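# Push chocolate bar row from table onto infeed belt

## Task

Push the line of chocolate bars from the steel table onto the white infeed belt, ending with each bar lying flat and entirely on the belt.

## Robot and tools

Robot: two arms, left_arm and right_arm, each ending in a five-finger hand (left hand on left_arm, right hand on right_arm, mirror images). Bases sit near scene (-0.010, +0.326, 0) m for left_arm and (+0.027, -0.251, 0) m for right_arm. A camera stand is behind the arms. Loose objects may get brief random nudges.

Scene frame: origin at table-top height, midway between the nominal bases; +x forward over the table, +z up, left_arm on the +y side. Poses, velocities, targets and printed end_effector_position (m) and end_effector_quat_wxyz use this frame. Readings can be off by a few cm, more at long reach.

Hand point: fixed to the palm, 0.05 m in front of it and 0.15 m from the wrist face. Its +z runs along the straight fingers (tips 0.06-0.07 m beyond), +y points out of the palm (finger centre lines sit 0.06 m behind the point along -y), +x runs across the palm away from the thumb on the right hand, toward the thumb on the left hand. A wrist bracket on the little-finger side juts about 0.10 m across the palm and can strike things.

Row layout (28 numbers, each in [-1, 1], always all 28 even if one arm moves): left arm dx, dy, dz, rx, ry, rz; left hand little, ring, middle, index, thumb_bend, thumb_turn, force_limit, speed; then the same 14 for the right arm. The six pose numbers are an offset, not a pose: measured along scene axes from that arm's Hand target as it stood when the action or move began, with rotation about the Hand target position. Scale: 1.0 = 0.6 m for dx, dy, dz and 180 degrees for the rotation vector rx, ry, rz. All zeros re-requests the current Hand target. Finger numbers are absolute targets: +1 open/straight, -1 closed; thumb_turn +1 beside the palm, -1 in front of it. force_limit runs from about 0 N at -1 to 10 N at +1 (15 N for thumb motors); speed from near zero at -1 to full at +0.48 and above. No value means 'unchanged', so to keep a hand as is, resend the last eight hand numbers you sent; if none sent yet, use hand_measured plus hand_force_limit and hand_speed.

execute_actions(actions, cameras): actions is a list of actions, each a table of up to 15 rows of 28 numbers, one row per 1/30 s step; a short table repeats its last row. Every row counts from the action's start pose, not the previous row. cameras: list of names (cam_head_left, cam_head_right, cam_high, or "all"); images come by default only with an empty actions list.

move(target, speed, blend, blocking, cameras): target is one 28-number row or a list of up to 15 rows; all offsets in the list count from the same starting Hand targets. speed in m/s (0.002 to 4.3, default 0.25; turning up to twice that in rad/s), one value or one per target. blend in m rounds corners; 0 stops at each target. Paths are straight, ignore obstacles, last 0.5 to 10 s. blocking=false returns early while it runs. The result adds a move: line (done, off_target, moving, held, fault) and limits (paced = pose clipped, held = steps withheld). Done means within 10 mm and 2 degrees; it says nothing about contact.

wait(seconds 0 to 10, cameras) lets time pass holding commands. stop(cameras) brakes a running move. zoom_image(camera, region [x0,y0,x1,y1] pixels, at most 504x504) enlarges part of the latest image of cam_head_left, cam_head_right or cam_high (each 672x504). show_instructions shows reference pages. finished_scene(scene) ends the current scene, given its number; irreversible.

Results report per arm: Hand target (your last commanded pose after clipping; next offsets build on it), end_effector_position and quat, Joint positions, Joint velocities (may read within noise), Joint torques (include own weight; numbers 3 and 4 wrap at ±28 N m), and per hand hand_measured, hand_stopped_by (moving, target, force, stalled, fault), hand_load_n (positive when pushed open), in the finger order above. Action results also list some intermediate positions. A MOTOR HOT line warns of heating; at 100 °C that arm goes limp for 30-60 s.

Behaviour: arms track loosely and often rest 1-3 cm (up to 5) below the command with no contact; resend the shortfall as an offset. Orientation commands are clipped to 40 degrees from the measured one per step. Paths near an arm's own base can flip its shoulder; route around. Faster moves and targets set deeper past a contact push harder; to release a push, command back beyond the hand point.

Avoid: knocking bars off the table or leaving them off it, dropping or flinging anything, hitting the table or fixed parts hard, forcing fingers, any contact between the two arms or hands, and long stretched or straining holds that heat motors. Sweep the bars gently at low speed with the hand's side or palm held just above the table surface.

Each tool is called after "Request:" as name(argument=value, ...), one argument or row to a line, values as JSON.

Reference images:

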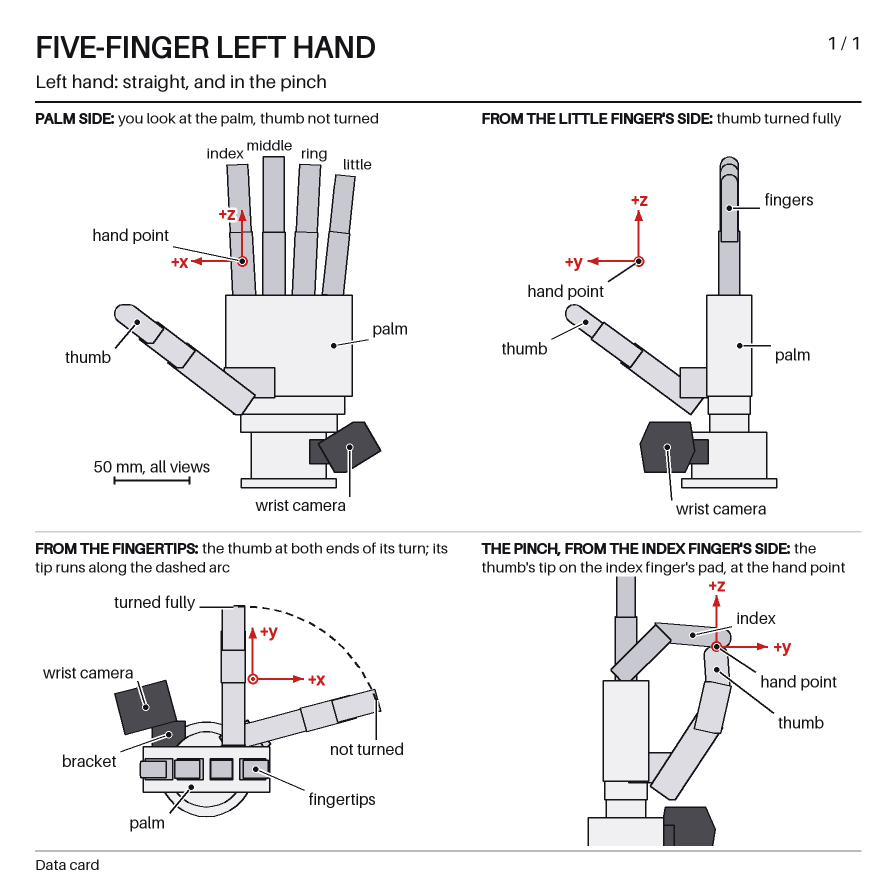

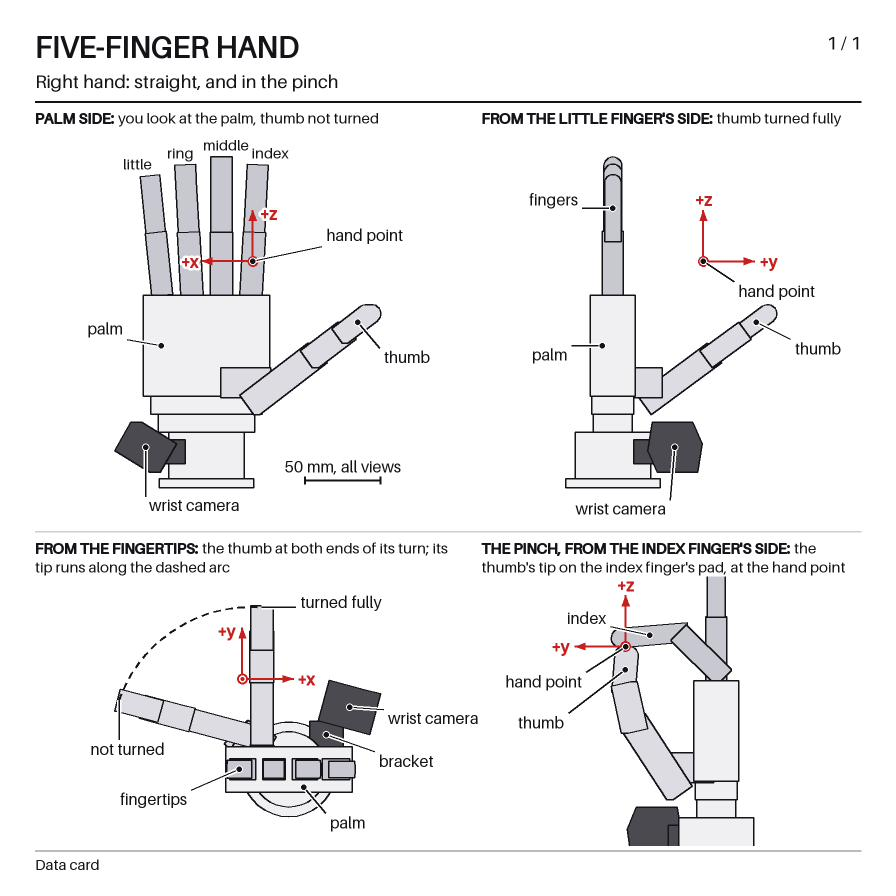

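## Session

Request:
execute_actions(
  actions=[],
)

Request:
zoom_image(
  camera="cam_head_left",
  region=[170, 220, 340, 350],
)

Request:
zoom_image(
  camera="cam_high",
  region=[280, 170, 460, 330],
)

Request:
zoom_image(
  camera="cam_head_right",
  region=[170, 220, 340, 350],
)

Scene clock: 0.00 s.
left_arm: end_effector_position=(+0.5191, +0.0577, +0.1877) hand_measured=(+1.000, +1.000, +1.000, +1.000, +1.000, +1.000) hand_load_n=(+0.0, +0.0, +0.0, +0.0, +0.0, +0.0) hand_stopped_by=(target, target, target, target, target, target) hand_force_limit=0.00 hand_speed=-0.80 end_effector_quat_wxyz=(+0.066, +0.990, -0.001, +0.122) | right_arm: end_effector_position=(+0.6985, -0.0847, +0.1425) hand_measured=(+1.000, +1.000, +1.000, +1.000, +1.000, +1.000) hand_load_n=(+0.0, +0.0, +0.0, +0.0, +0.0, +0.0) hand_stopped_by=(target, target, target, target, target, target) hand_force_limit=0.00 hand_speed=-0.80 end_effector_quat_wxyz=(-0.188, +0.716, -0.666, +0.088)
Joint positions: left_arm=[-0.397 1.585 1.379 -1.088 0.031 -1.957] | right_arm=[0.162 2.046 1.971 -1.086 -0.088 0.111]
Joint velocities: within noise
Joint torques (N m): no reading
Heat: left arm: hottest wrist yaw 32 °C; right arm: hottest wrist yaw 32 °C.
Hand target: left_arm +0.5262, +0.0549, +0.1969; +0.070, +0.989, -0.001, +0.132 | right_arm +0.7078, -0.0831, +0.1622; -0.205, +0.714, -0.662, +0.101

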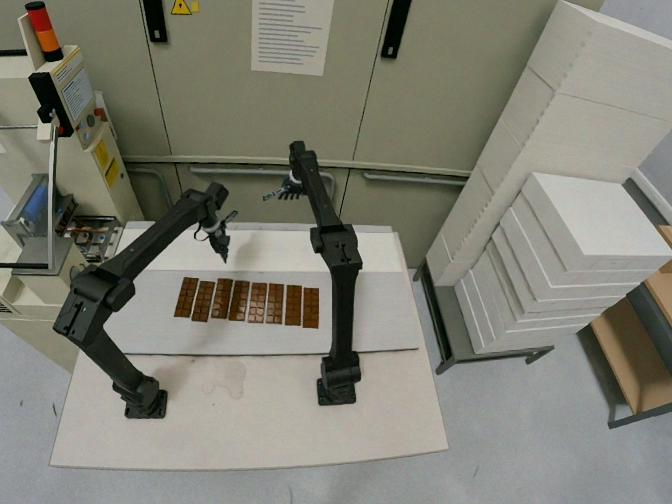

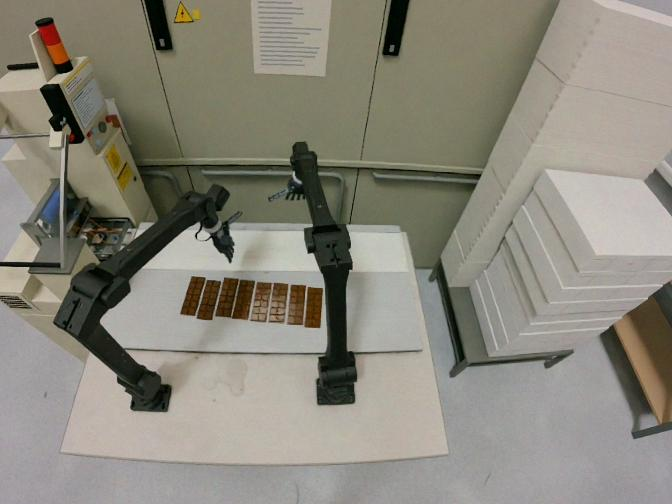

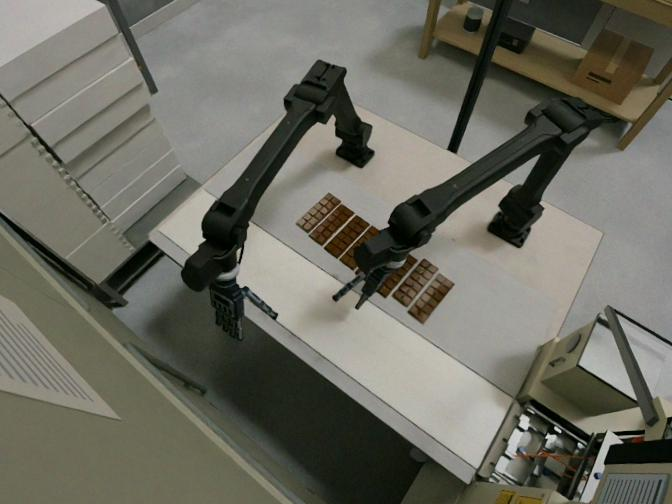

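Scaled by 2.965 from the camera's 672x504 image, which has a finer 960x720 frame.

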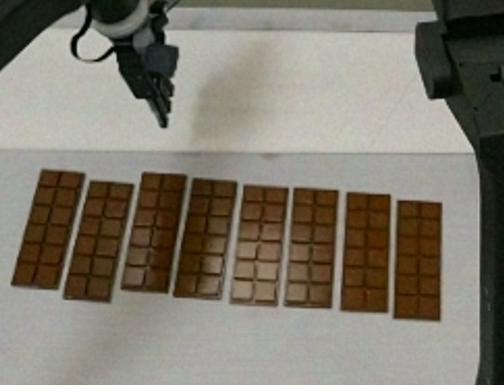

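Scaled by 2.800 from the camera's 672x504 image, which has a finer 960x720 frame.

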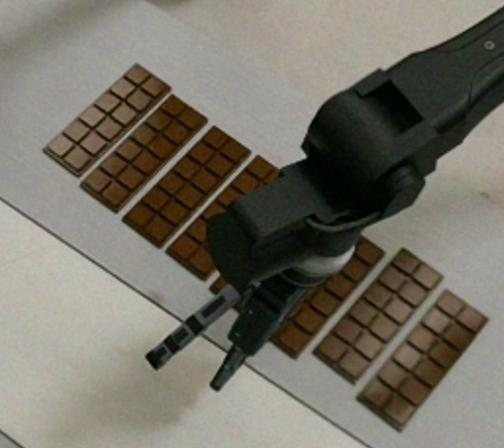

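Scaled by 2.965 from the camera's 672x504 image, which has a finer 960x720 frame.

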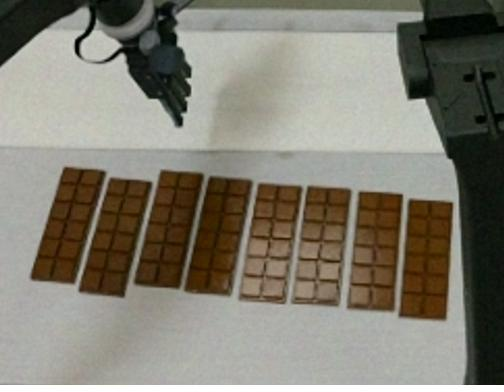

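Request:
move(
  target=[
    [-0.2937,0.2752,-0.028, 0.103,0.0283,-0.514, -1,-1,-0.08,-0.08,1,-1, 0, 0.2, -0.3463,0.0385,0.063, -0.0431,0.1404,-0.0421, -1,-1,-0.08,-0.08,1,-1, 0, 0.2],
    [-0.5353,0.3107,-0.1615, 0.103,0.0283,-0.514, -1,-1,-0.08,-0.08,1,-1, 0, 0.2, -0.8713,0.1702,-0.1037, -0.0431,0.1404,-0.0421, -1,-1,-0.08,-0.08,1,-1, 0, 0.2],
    [-0.5353,0.3107,-0.2498, 0.103,0.0283,-0.514, -1,-1,-0.08,-0.08,1,-1, 0, 0.2, -0.8713,0.1702,-0.1953, -0.0431,0.1404,-0.0421, -1,-1,-0.08,-0.08,1,-1, 0, 0.2],
  ],
  speed=[0.4,0.4,0.15],
  blend=[0.05,0.02,0],
  cameras=["all"],
)

Request:
zoom_image(
  camera="cam_head_left",
  region=[150, 240, 330, 370],
)

Request:
zoom_image(
  camera="cam_high",
  region=[280, 160, 480, 340],
)

Scene clock: 8.07 s.
left_arm: end_effector_position=(+0.2081, +0.2427, +0.0525) hand_measured=(-1.000, -1.000, -0.080, -0.080, +1.000, -1.000) hand_load_n=(+0.0, +0.0, +0.0, +0.0, +0.0, +0.0) hand_stopped_by=(target, target, target, target, target, target) hand_force_limit=0.00 hand_speed=0.20 end_effector_quat_wxyz=(-0.002, +0.693, -0.721, +0.003) | right_arm: end_effector_position=(+0.1874, +0.0183, +0.0521) hand_measured=(-1.000, -1.000, -0.080, -0.080, +1.000, -1.000) hand_load_n=(+0.0, +0.0, +0.0, +0.5, -0.5, +0.0) hand_stopped_by=(target, target, target, target, target, target) hand_force_limit=0.00 hand_speed=0.20 end_effector_quat_wxyz=(-0.004, +0.685, -0.728, -0.002)
Joint positions: left_arm=[-0.205 1.206 0.693 -1.05 0 -0.153] | right_arm=[0.817 1.311 0.779 -1.031 -0.004 0.881]
Joint torques (N m): left_arm=[-0.97 -5.77 6.99 0.5 0.04 0.18] | right_arm=[0.73 -4.48 7.19 0.92 0.08 0.11]
Heat: left arm: hottest wrist yaw 32 °C; right arm: hottest wrist yaw 32 °C.
Hand target: left_arm +0.2050, +0.2413, +0.0469; +0.000, +0.686, -0.728, +0.000 | right_arm +0.1850, +0.0190, +0.0451; +0.000, +0.686, -0.728, +0.000
Off the commanded pose: left_arm 0.007 m, 1 deg | right_arm 0.007 m, 0 deg.
move: done

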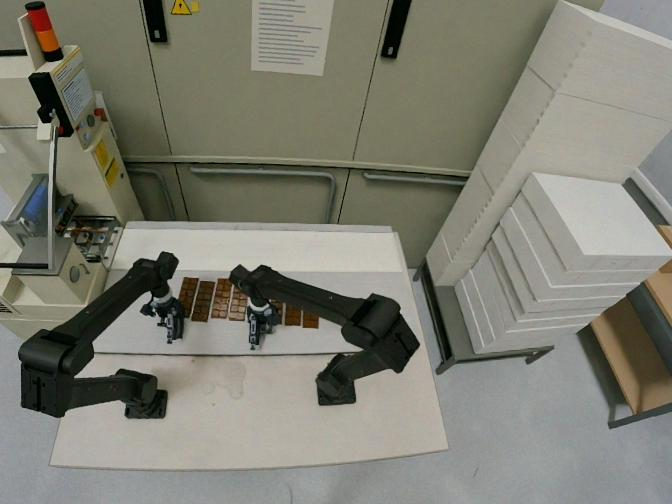

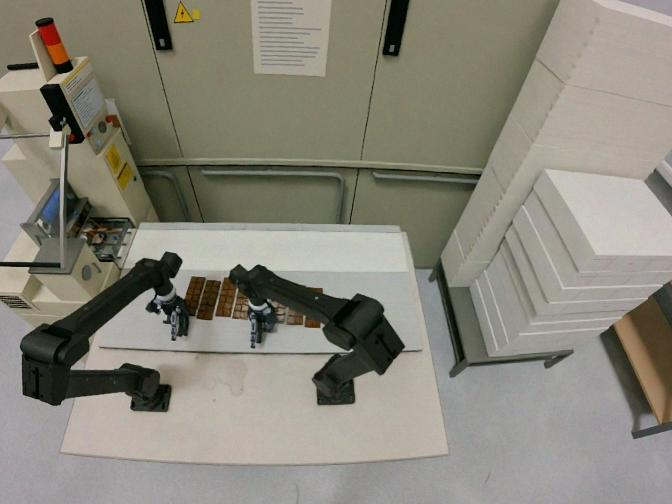

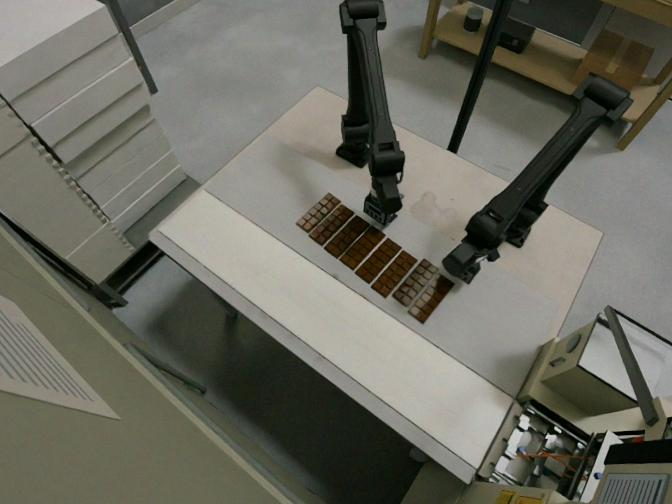

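Scaled by 2.800 from the camera's 672x504 image, which has a finer 960x720 frame.

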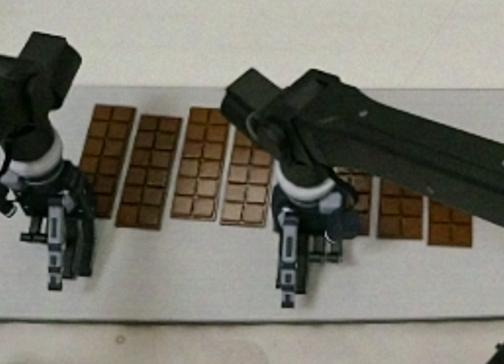

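Scaled by 2.520 from the camera's 672x504 image, which has a finer 960x720 frame.

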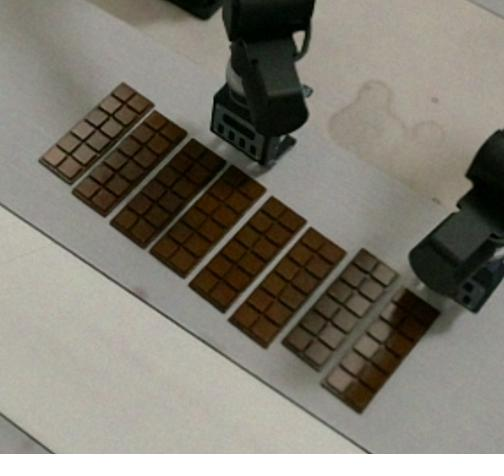

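Request:
zoom_image(
  camera="cam_head_left",
  region=[230, 290, 290, 360],
)

Request:
zoom_image(
  camera="cam_head_left",
  region=[150, 290, 210, 360],
)

Request:
zoom_image(
  camera="cam_high",
  region=[340, 170, 410, 240],
)

Scaled by 7.200 from the camera's 672x504 image, which has a finer 960x720 frame.

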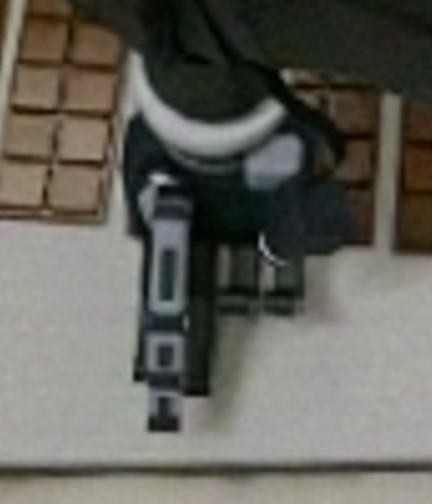

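Scaled by 7.200 from the camera's 672x504 image, which has a finer 960x720 frame.

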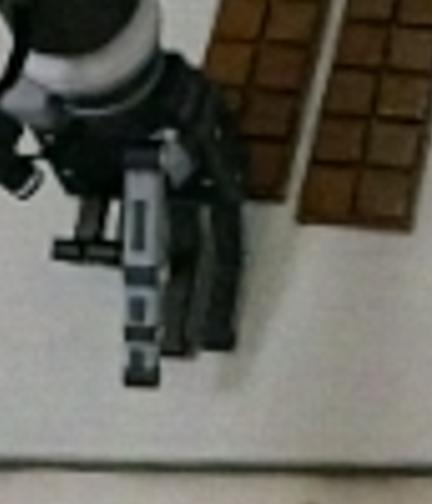

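Scaled by 7.200 from the camera's 672x504 image, which has a finer 960x720 frame.

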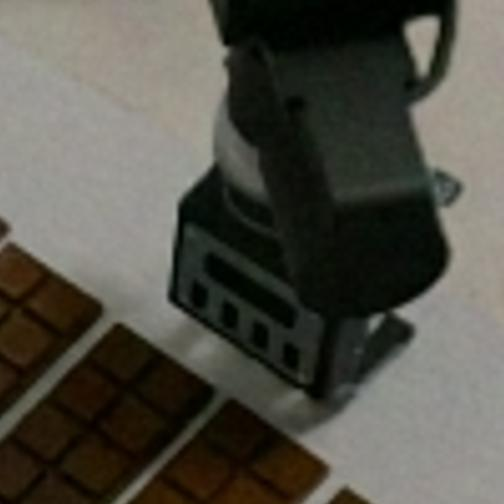

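Request:
move(
  target=[
    [0.135,-0.0005,0.005,0,0,0, -1,-1,-0.08,-0.08,1,-1, 0, 0.2, 0.1417,0.005,0.005,0,0,0, -1,-1,-0.08,-0.08,1,-1, 0, 0.2],
    [0.4508,-0.0172,0.0085,0,0,0, -1,-1,-0.08,-0.08,1,-1, 0, 0.2, 0.4767,-0.0183,0.0065,0,0,0, -1,-1,-0.08,-0.08,1,-1, 0, 0.2],
  ],
  speed=0.12,
  blend=[0.02,0],
  cameras=["all"],
)

Request:
zoom_image(
  camera="cam_head_left",
  region=[150, 220, 330, 350],
)

Request:
zoom_image(
  camera="cam_high",
  region=[260, 180, 460, 380],
)

Scene clock: 12.50 s.
left_arm: end_effector_position=(+0.4543, +0.2267, +0.0556) hand_measured=(-1.000, -1.000, -0.080, -0.080, +1.000, -1.000) hand_load_n=(+0.5, +0.0, -3.5, -1.0, +0.0, +0.0) hand_stopped_by=(target, target, target, target, target, target) hand_force_limit=0.00 hand_speed=0.20 end_effector_quat_wxyz=(+0.007, +0.686, -0.728, -0.006) | right_arm: end_effector_position=(+0.4456, +0.0059, +0.0493) hand_measured=(-1.000, -1.000, -0.080, -0.080, +1.000, -1.000) hand_load_n=(+0.0, +0.0, -2.5, -1.5, -0.5, +0.0) hand_stopped_by=(target, target, target, target, target, target) hand_force_limit=0.00 hand_speed=0.20 end_effector_quat_wxyz=(+0.010, +0.688, -0.725, -0.010)
Joint positions: left_arm=[-0.147 1.837 1.419 -1.169 0.003 -0.075] | right_arm=[0.431 1.839 1.402 -1.158 -0.012 0.486]
Joint torques (N m): left_arm=[0.85 -13.63 11.9 0.28 -0.1 0.21] | right_arm=[-1.14 -10.4 12.93 0.47 0.39 0.01]
Heat: left arm: hottest wrist yaw 32 °C; right arm: hottest wrist yaw 32 °C.
Hand target: left_arm +0.4755, +0.2310, +0.0521; +0.000, +0.686, -0.728, +0.000 | right_arm +0.4711, +0.0080, +0.0490; +0.000, +0.686, -0.728, +0.000
Off the commanded pose: left_arm 0.022 m, 1 deg | right_arm 0.026 m, 2 deg.
move: off_target (left_arm, right_arm)

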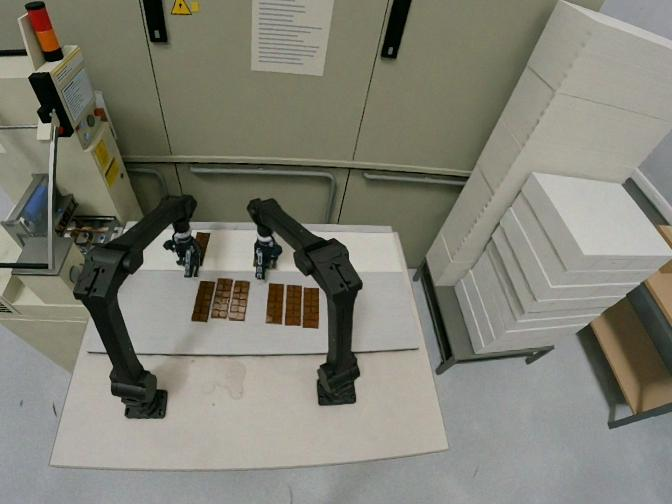

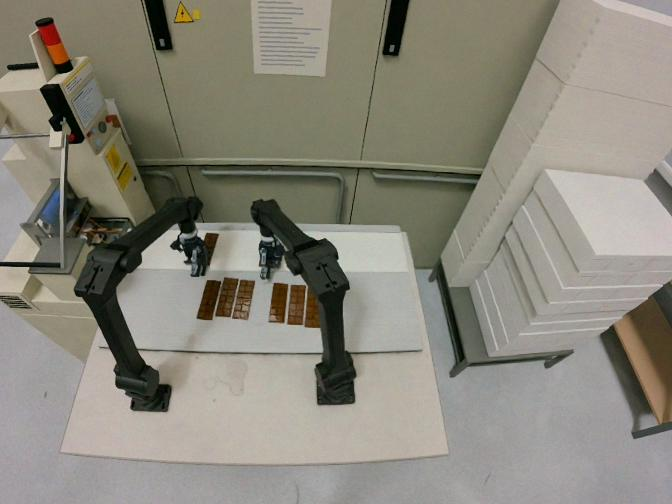

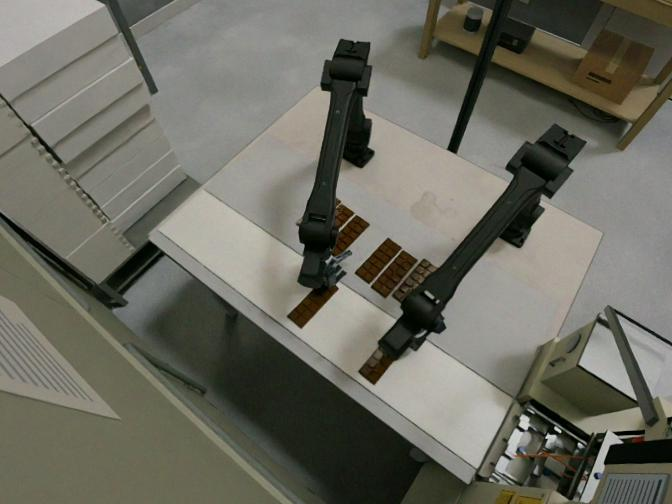

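Scaled by 2.800 from the camera's 672x504 image, which has a finer 960x720 frame.

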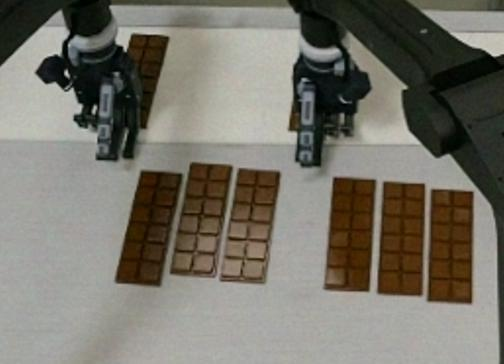

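Scaled by 2.520 from the camera's 672x504 image, which has a finer 960x720 frame.

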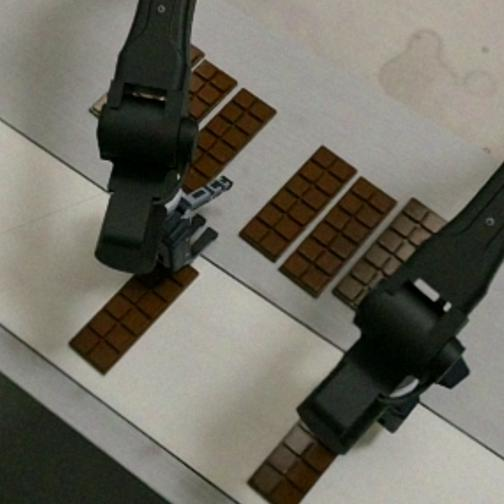

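Request:
move(
  target=[
    [-0.1,-0.008,0.083,0,0,0, -1,-1,-0.08,-0.08,1,-1, 0, 0.2, -0.1,-0.008,0.083,0,0,0, -1,-1,-0.08,-0.08,1,-1, 0, 0.2],
    [-0.4758,-0.0783,0.063,0,0,0, -1,-1,-0.08,-0.08,1,-1, 0, 0.2, -0.4852,-0.085,0.0683,0,0,0, -1,-1,-0.08,-0.08,1,-1, 0, 0.2],
    [-0.4758,-0.0783,-0.0102,0,0,0, -1,-1,-0.08,-0.08,1,-1, 0, 0.2, -0.4852,-0.085,-0.0075,0,0,0, -1,-1,-0.08,-0.08,1,-1, 0, 0.2],
    [-0.3342,-0.0833,-0.002,0,0,0, -1,-1,-0.08,-0.08,1,-1, 0, 0.2, -0.3435,-0.0783,0,0,0,0, -1,-1,-0.08,-0.08,1,-1, 0, 0.2],
    [0,-0.1,0.0015,0,0,0, -1,-1,-0.08,-0.08,1,-1, 0, 0.2, 0,-0.1058,0.0015,0,0,0, -1,-1,-0.08,-0.08,1,-1, 0, 0.2],
  ],
  speed=[0.3,0.3,0.15,0.12,0.12],
  blend=[0.03,0.03,0,0.02,0],
  cameras=["all"],
)

Request:
zoom_image(
  camera="cam_head_left",
  region=[150, 220, 330, 350],
)

Request:
zoom_image(
  camera="cam_high",
  region=[240, 200, 440, 400],
)

Scene clock: 18.50 s.
left_arm: end_effector_position=(+0.4541, +0.1679, +0.0563) hand_measured=(-1.000, -1.000, -0.080, -0.080, +1.000, -1.000) hand_load_n=(+0.5, +0.0, -2.5, -1.5, +0.0, +0.0) hand_stopped_by=(target, target, target, target, target, target) hand_force_limit=0.00 hand_speed=0.20 end_effector_quat_wxyz=(+0.007, +0.686, -0.728, -0.006) | right_arm: end_effector_position=(+0.4443, -0.0561, +0.0489) hand_measured=(-1.000, -1.000, -0.080, -0.080, +1.000, -1.000) hand_load_n=(+0.0, +0.0, -2.5, -2.0, +0.0, +0.0) hand_stopped_by=(target, target, target, target, target, target) hand_force_limit=0.00 hand_speed=0.20 end_effector_quat_wxyz=(+0.011, +0.688, -0.726, -0.011)
Joint positions: left_arm=[-0.254 1.863 1.458 -1.183 0.005 -0.182] | right_arm=[0.32 1.786 1.322 -1.137 -0.01 0.377]
Joint torques (N m): left_arm=[0.79 -14.62 12.1 0.32 -0.22 0.2] | right_arm=[-1.08 -9.47 12.94 0.57 0.36 0]
Heat: left arm: hottest elbow 32 °C; right arm: hottest wrist yaw 32 °C.
Hand target: left_arm +0.4756, +0.1710, +0.0532; -0.001, +0.686, -0.728, +0.000 | right_arm +0.4710, -0.0554, +0.0499; +0.000, +0.686, -0.728, +0.000
Off the commanded pose: left_arm 0.022 m, 1 deg | right_arm 0.027 m, 2 deg.
move: off_target (left_arm, right_arm); blend cut to 0.0227 m at target 2

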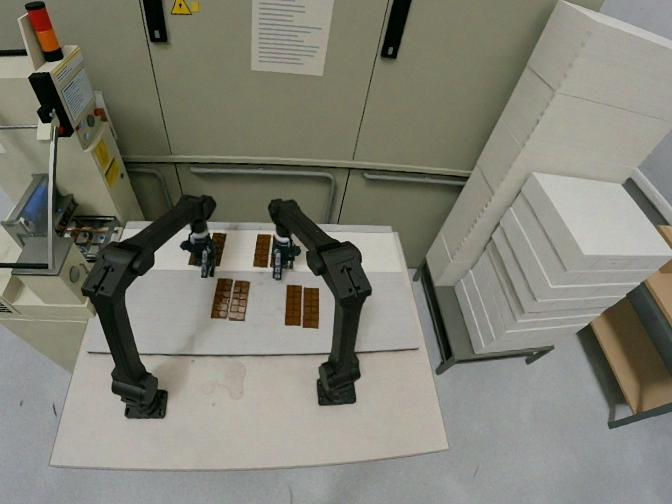

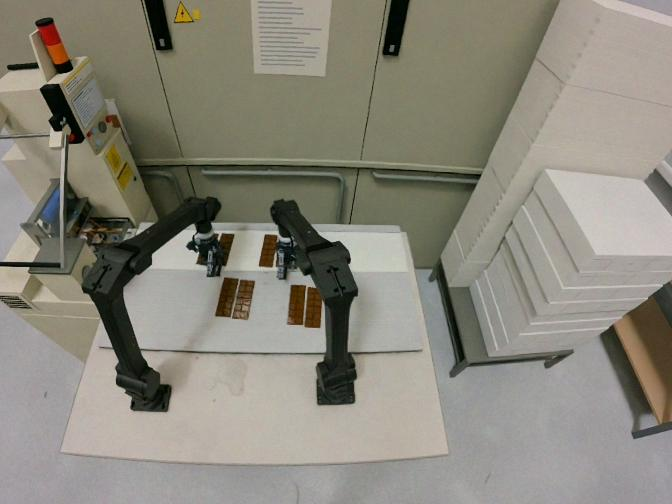

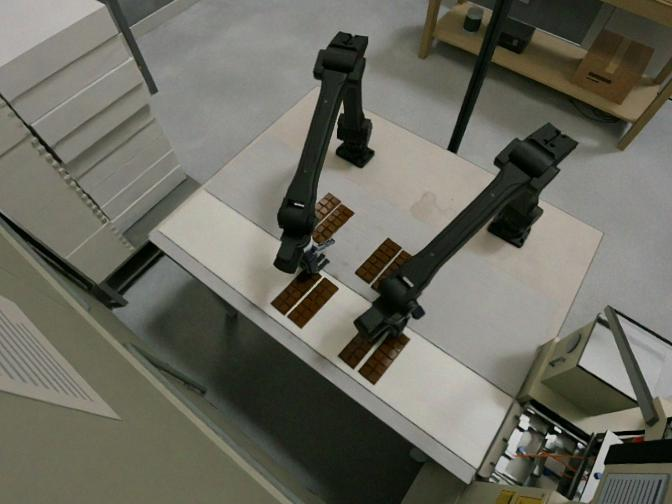

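Scaled by 2.800 from the camera's 672x504 image, which has a finer 960x720 frame.

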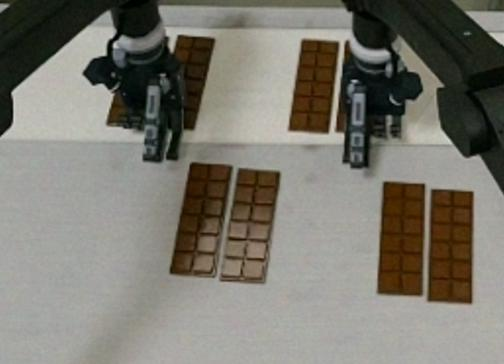

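Scaled by 2.520 from the camera's 672x504 image, which has a finer 960x720 frame.

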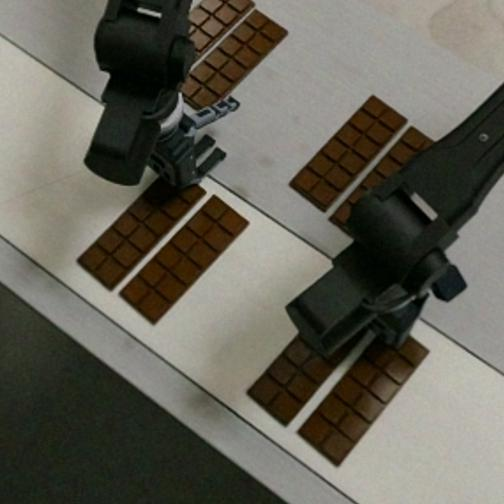

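Request:
move(
  target=[
    [-0.1,-0.008,0.083,0,0,0, -1,-1,-0.08,-0.08,1,-1, 0, 0.2, -0.1,-0.008,0.083,0,0,0, -1,-1,-0.08,-0.08,1,-1, 0, 0.2],
    [-0.4593,-0.0908,0.0613,0,0,0, -1,-1,-0.08,-0.08,1,-1, 0, 0.2, -0.4933,-0.0877,0.0668,0,0,0, -1,-1,-0.08,-0.08,1,-1, 0, 0.2],
    [-0.4593,-0.0908,-0.012,0,0,0, -1,-1,-0.08,-0.08,1,-1, 0, 0.2, -0.4933,-0.0877,-0.009,0,0,0, -1,-1,-0.08,-0.08,1,-1, 0, 0.2],
    [-0.3177,-0.0958,-0.0037,0,0,0, -1,-1,-0.08,-0.08,1,-1, 0, 0.2, -0.3483,-0.0835,0,0,0,0, -1,-1,-0.08,-0.08,1,-1, 0, 0.2],
    [0,-0.1083,0,0,0,0, -1,-1,-0.08,-0.08,1,-1, 0, 0.2, 0,-0.1118,0.0003,0,0,0, -1,-1,-0.08,-0.08,1,-1, 0, 0.2],
  ],
  speed=[0.3,0.3,0.15,0.12,0.12],
  blend=[0.03,0.02,0,0.02,0],
  cameras=["all"],
)

Request:
zoom_image(
  camera="cam_head_left",
  region=[150, 220, 330, 350],
)

Request:
zoom_image(
  camera="cam_high",
  region=[240, 200, 440, 400],
)

Scene clock: 24.20 s.
left_arm: end_effector_position=(+0.4542, +0.1040, +0.0570) hand_measured=(-1.000, -1.000, -0.080, -0.080, +1.000, -1.000) hand_load_n=(+0.0, +0.0, -2.5, -1.5, +0.0, +0.0) hand_stopped_by=(target, target, target, target, target, target) hand_force_limit=0.00 hand_speed=0.20 end_effector_quat_wxyz=(+0.007, +0.686, -0.728, -0.005) | right_arm: end_effector_position=(+0.4436, -0.1210, +0.0487) hand_measured=(-1.000, -1.000, -0.080, -0.080, +1.000, -1.000) hand_load_n=(+0.0, +0.5, -2.5, -2.5, +0.0, +0.0) hand_stopped_by=(target, target, target, target, target, target) hand_force_limit=0.00 hand_speed=0.20 end_effector_quat_wxyz=(+0.012, +0.688, -0.725, -0.012)
Joint positions: left_arm=[-0.364 1.906 1.527 -1.206 0.007 -0.291] | right_arm=[0.194 1.747 1.266 -1.122 -0.008 0.251]
Joint torques (N m): left_arm=[0.85 -14.97 12.31 0.18 -0.29 0.22] | right_arm=[-1.03 -8.88 12.92 0.62 0.28 0.01]
Heat: left arm: hottest elbow 32 °C; right arm: hottest wrist yaw 32 °C.
Hand target: left_arm +0.4756, +0.1060, +0.0531; -0.001, +0.686, -0.728, +0.000 | right_arm +0.4711, -0.1225, +0.0501; +0.000, +0.686, -0.728, +0.000
Off the commanded pose: left_arm 0.022 m, 1 deg | right_arm 0.027 m, 2 deg.
move: off_target (left_arm, right_arm)

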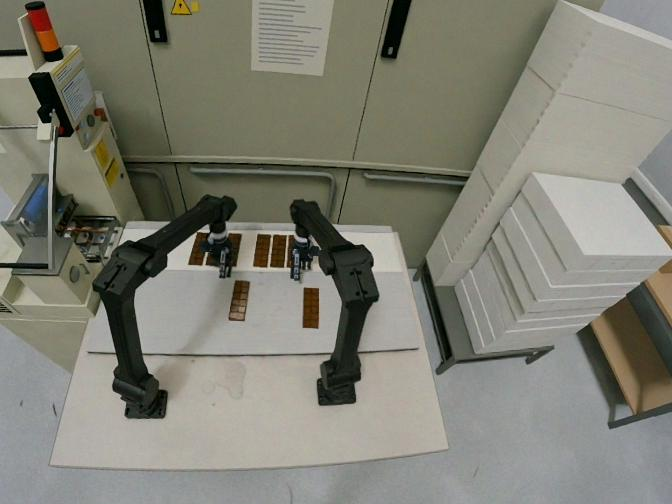

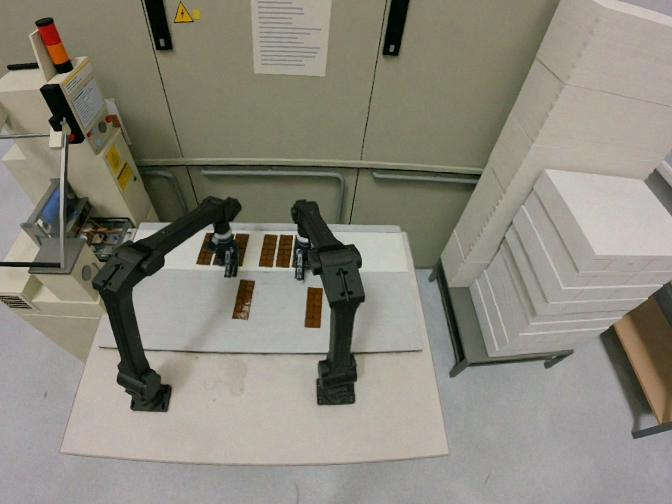

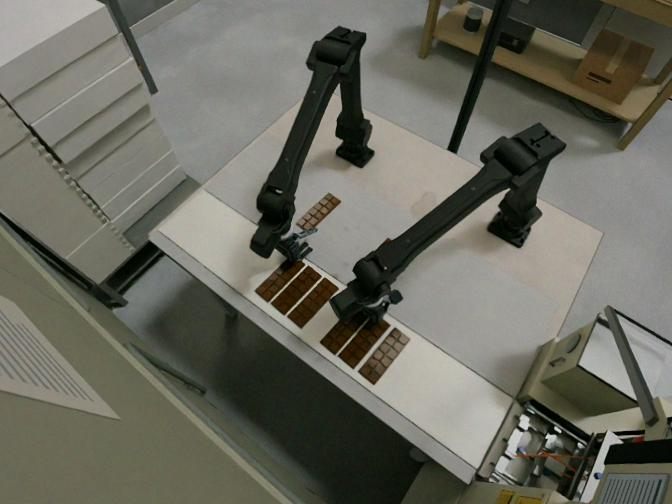

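Scaled by 2.800 from the camera's 672x504 image, which has a finer 960x720 frame.

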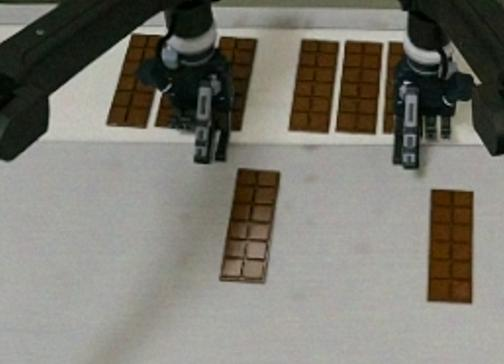

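Scaled by 2.520 from the camera's 672x504 image, which has a finer 960x720 frame.

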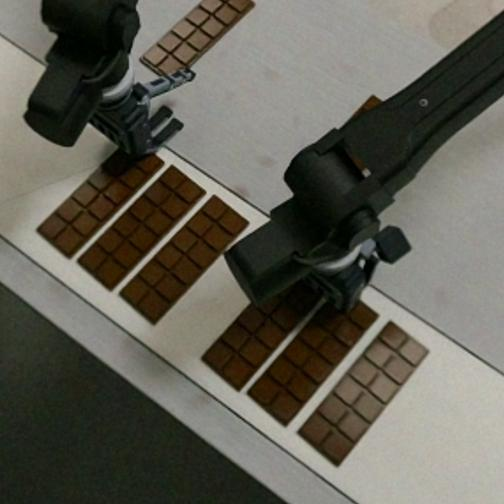

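Request:
move(
  target=[
    [-0.1,-0.008,0.083,0,0,0, -1,-1,-0.08,-0.08,1,-1, 0, 0.2, -0.1,-0.008,0.083,0,0,0, -1,-1,-0.08,-0.08,1,-1, 0, 0.2],
    [-0.4677,-0.0875,0.0615,0,0,0, -1,-1,-0.08,-0.08,1,-1, 0, 0.2, -0.4885,-0.0758,0.0665,0,0,0, -1,-1,-0.08,-0.08,1,-1, 0, 0.2],
    [-0.4677,-0.0875,-0.0118,0,0,0, -1,-1,-0.08,-0.08,1,-1, 0, 0.2, -0.4885,-0.0758,-0.0093,0,0,0, -1,-1,-0.08,-0.08,1,-1, 0, 0.2],
    [-0.326,-0.0933,-0.0035,0,0,0, -1,-1,-0.08,-0.08,1,-1, 0, 0.2, -0.3602,-0.075,0,0,0,0, -1,-1,-0.08,-0.08,1,-1, 0, 0.2],
    [0,-0.105,0,0,0,0, -1,-1,-0.08,-0.08,1,-1, 0, 0.2, 0,-0.1058,0.0003,0,0,0, -1,-1,-0.08,-0.08,1,-1, 0, 0.2],
  ],
  speed=[0.3,0.3,0.15,0.12,0.12],
  blend=[0.03,0.01,0,0.02,0],
  cameras=["all"],
)

Request:
zoom_image(
  camera="cam_head_left",
  region=[150, 220, 330, 350],
)

Request:
zoom_image(
  camera="cam_high",
  region=[240, 200, 440, 400],
)

Scene clock: 30.20 s.
left_arm: end_effector_position=(+0.4544, +0.0418, +0.0582) hand_measured=(-1.000, -1.000, -0.080, -0.080, +1.000, -1.000) hand_load_n=(+0.0, +0.0, -1.5, -2.0, +0.0, +0.0) hand_stopped_by=(target, target, target, target, target, target) hand_force_limit=0.00 hand_speed=0.20 end_effector_quat_wxyz=(+0.006, +0.685, -0.729, -0.005) | right_arm: end_effector_position=(+0.4434, -0.1821, +0.0485) hand_measured=(-1.000, -1.000, -0.080, -0.080, +1.000, -1.000) hand_load_n=(+0.0, +0.0, -2.5, -2.5, +0.0, -0.5) hand_stopped_by=(target, target, target, target, target, target) hand_force_limit=0.00 hand_speed=0.20 end_effector_quat_wxyz=(+0.011, +0.688, -0.726, -0.013)
Joint positions: left_arm=[-0.464 1.965 1.622 -1.24 0.008 -0.389] | right_arm=[0.069 1.729 1.24 -1.116 -0.006 0.126]
Joint torques (N m): left_arm=[1.08 -16.26 12.26 0.14 -0.32 0.2] | right_arm=[-0.91 -8.82 12.88 0.64 0.21 0.01]
Heat: left arm: hottest elbow 33 °C; right arm: hottest wrist yaw 32 °C.
Hand target: left_arm +0.4756, +0.0431, +0.0531; -0.001, +0.686, -0.728, +0.000 | right_arm +0.4711, -0.1859, +0.0503; +0.000, +0.686, -0.728, +0.000
Off the commanded pose: left_arm 0.022 m, 1 deg | right_arm 0.028 m, 2 deg.
move: off_target (left_arm, right_arm)

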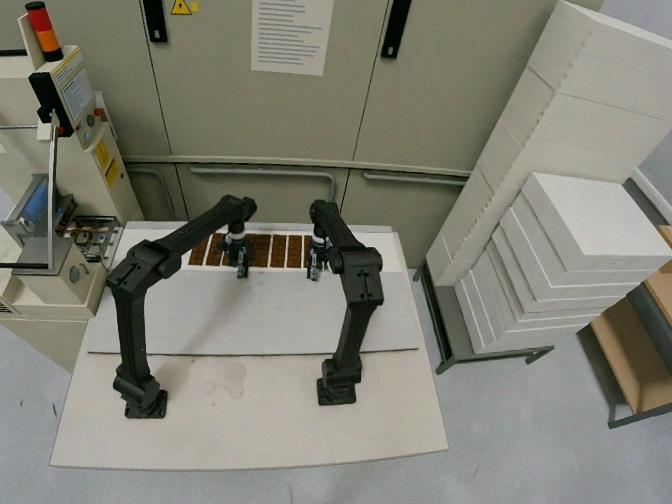

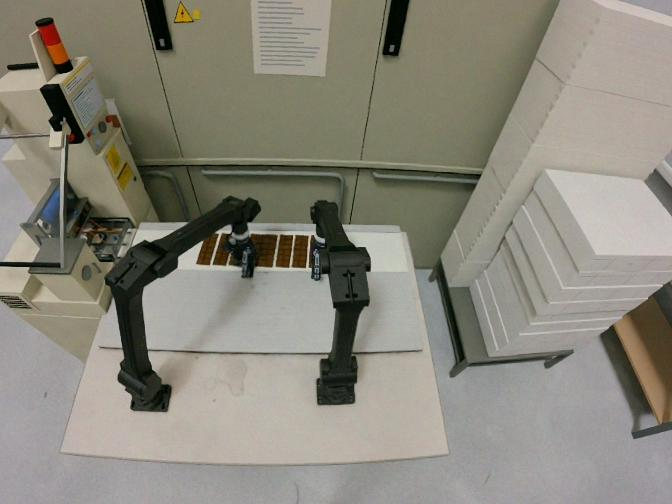

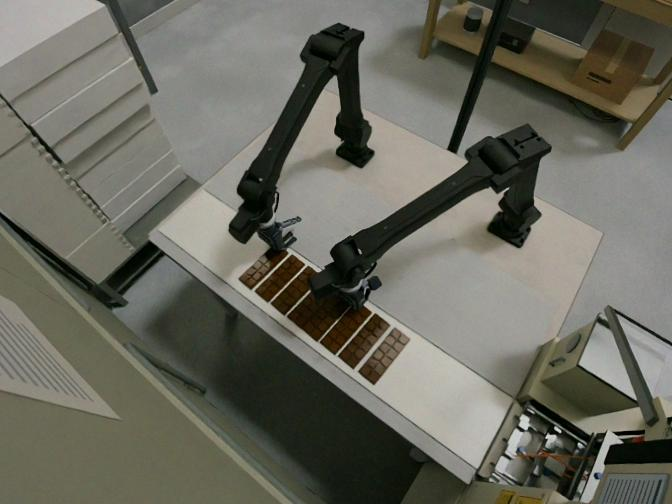

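Scaled by 2.800 from the camera's 672x504 image, which has a finer 960x720 frame.

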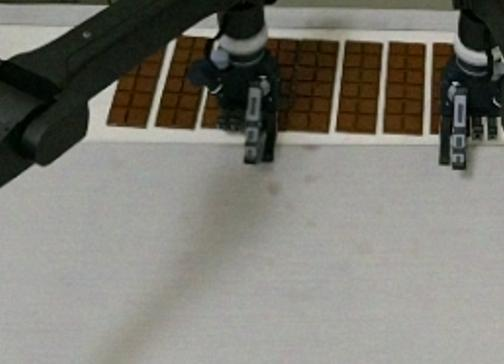

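Scaled by 2.520 from the camera's 672x504 image, which has a finer 960x720 frame.

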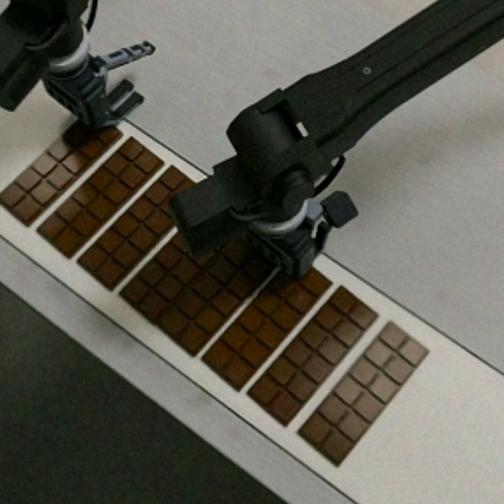

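Request:
move(
  target=[-0.2,0.03,0.12,0,0,0, -1,-1,-0.08,-0.08,1,-1, 0, 0.2, -0.2,-0.01,0.12,0,0,0, -1,-1,-0.08,-0.08,1,-1, 0, 0.2],
  speed=0.25,
  cameras=["all"],
)

Request:
zoom_image(
  camera="cam_head_left",
  region=[180, 215, 330, 290],
)

Request:
zoom_image(
  camera="cam_high",
  region=[230, 220, 430, 400],
)

Scene clock: 31.70 s.
left_arm: end_effector_position=(+0.3627, +0.0603, +0.1320) hand_measured=(-1.000, -1.000, -0.080, -0.080, +1.000, -1.000) hand_load_n=(+0.0, +0.0, +0.0, +0.0, +0.0, +0.0) hand_stopped_by=(target, target, target, target, target, target) hand_force_limit=0.00 hand_speed=0.20 end_effector_quat_wxyz=(-0.004, +0.682, -0.731, +0.015) | right_arm: end_effector_position=(+0.3573, -0.1889, +0.1201) hand_measured=(-1.000, -1.000, -0.080, -0.080, +1.000, -1.000) hand_load_n=(+0.0, +0.0, +0.0, +0.0, +0.0, +0.0) hand_stopped_by=(target, target, target, target, target, target) hand_force_limit=0.00 hand_speed=0.20 end_effector_quat_wxyz=(-0.004, +0.688, -0.726, +0.001)
Joint positions: left_arm=[-0.514 1.652 1.383 -1.272 0.001 -0.431] | right_arm=[0.069 1.409 1.071 -1.226 -0.003 0.126]
Joint torques (N m): left_arm=[-0.73 -14.33 7.71 -0.32 -0.03 -0.09] | right_arm=[-0.56 -8.64 7.77 -0.1 0.11 0.04]
Heat: left arm: hottest elbow 33 °C; right arm: hottest wrist yaw 32 °C.
Hand target: left_arm +0.3556, +0.0610, +0.1251; -0.001, +0.686, -0.728, +0.000 | right_arm +0.3511, -0.1920, +0.1224; +0.000, +0.686, -0.728, +0.000
Off the commanded pose: left_arm 0.010 m, 2 deg | right_arm 0.007 m, 1 deg.
move: done

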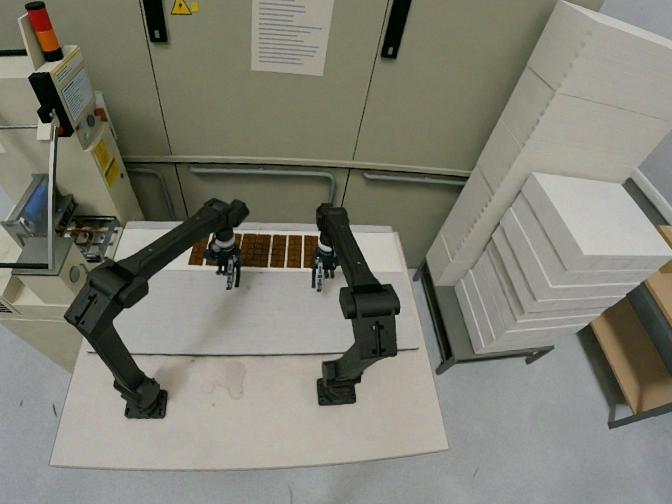

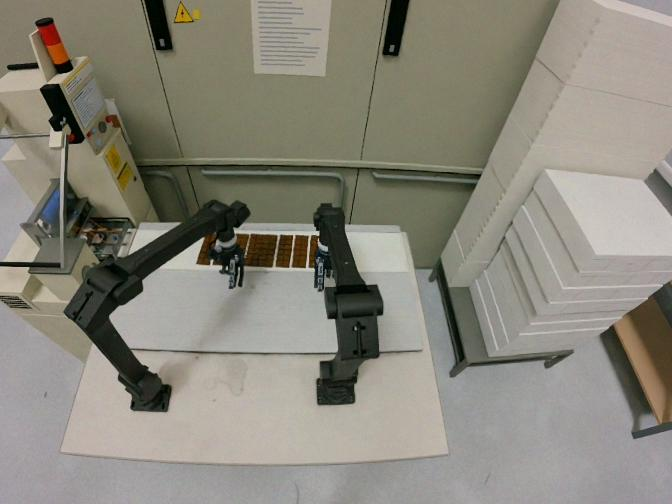

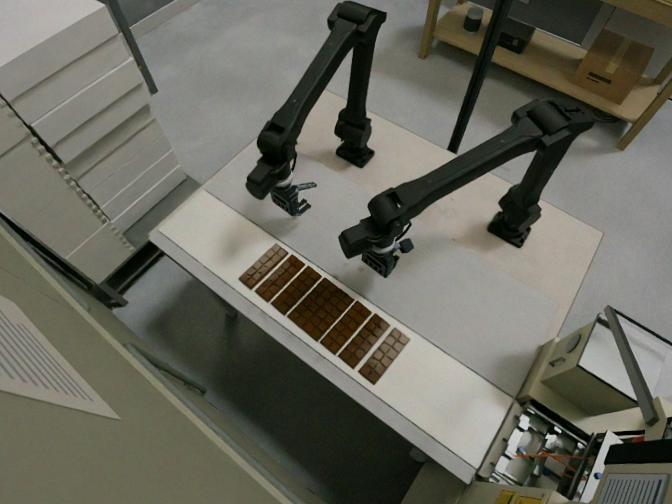

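Scaled by 3.360 from the camera's 672x504 image, which has a finer 960x720 frame.

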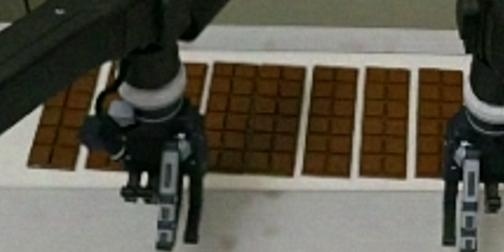

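Scaled by 2.520 from the camera's 672x504 image, which has a finer 960x720 frame.

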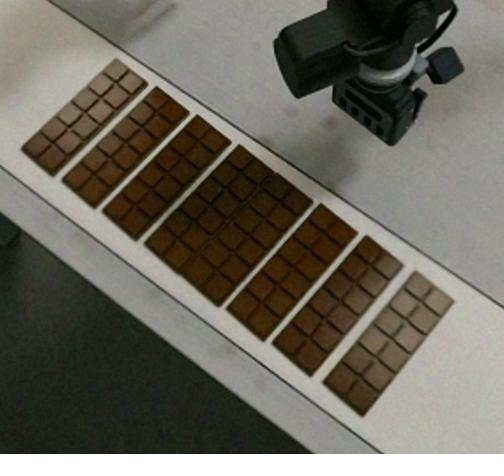

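Request:
finished_scene(
  scene=2,
)

The scene is finished: the task was done.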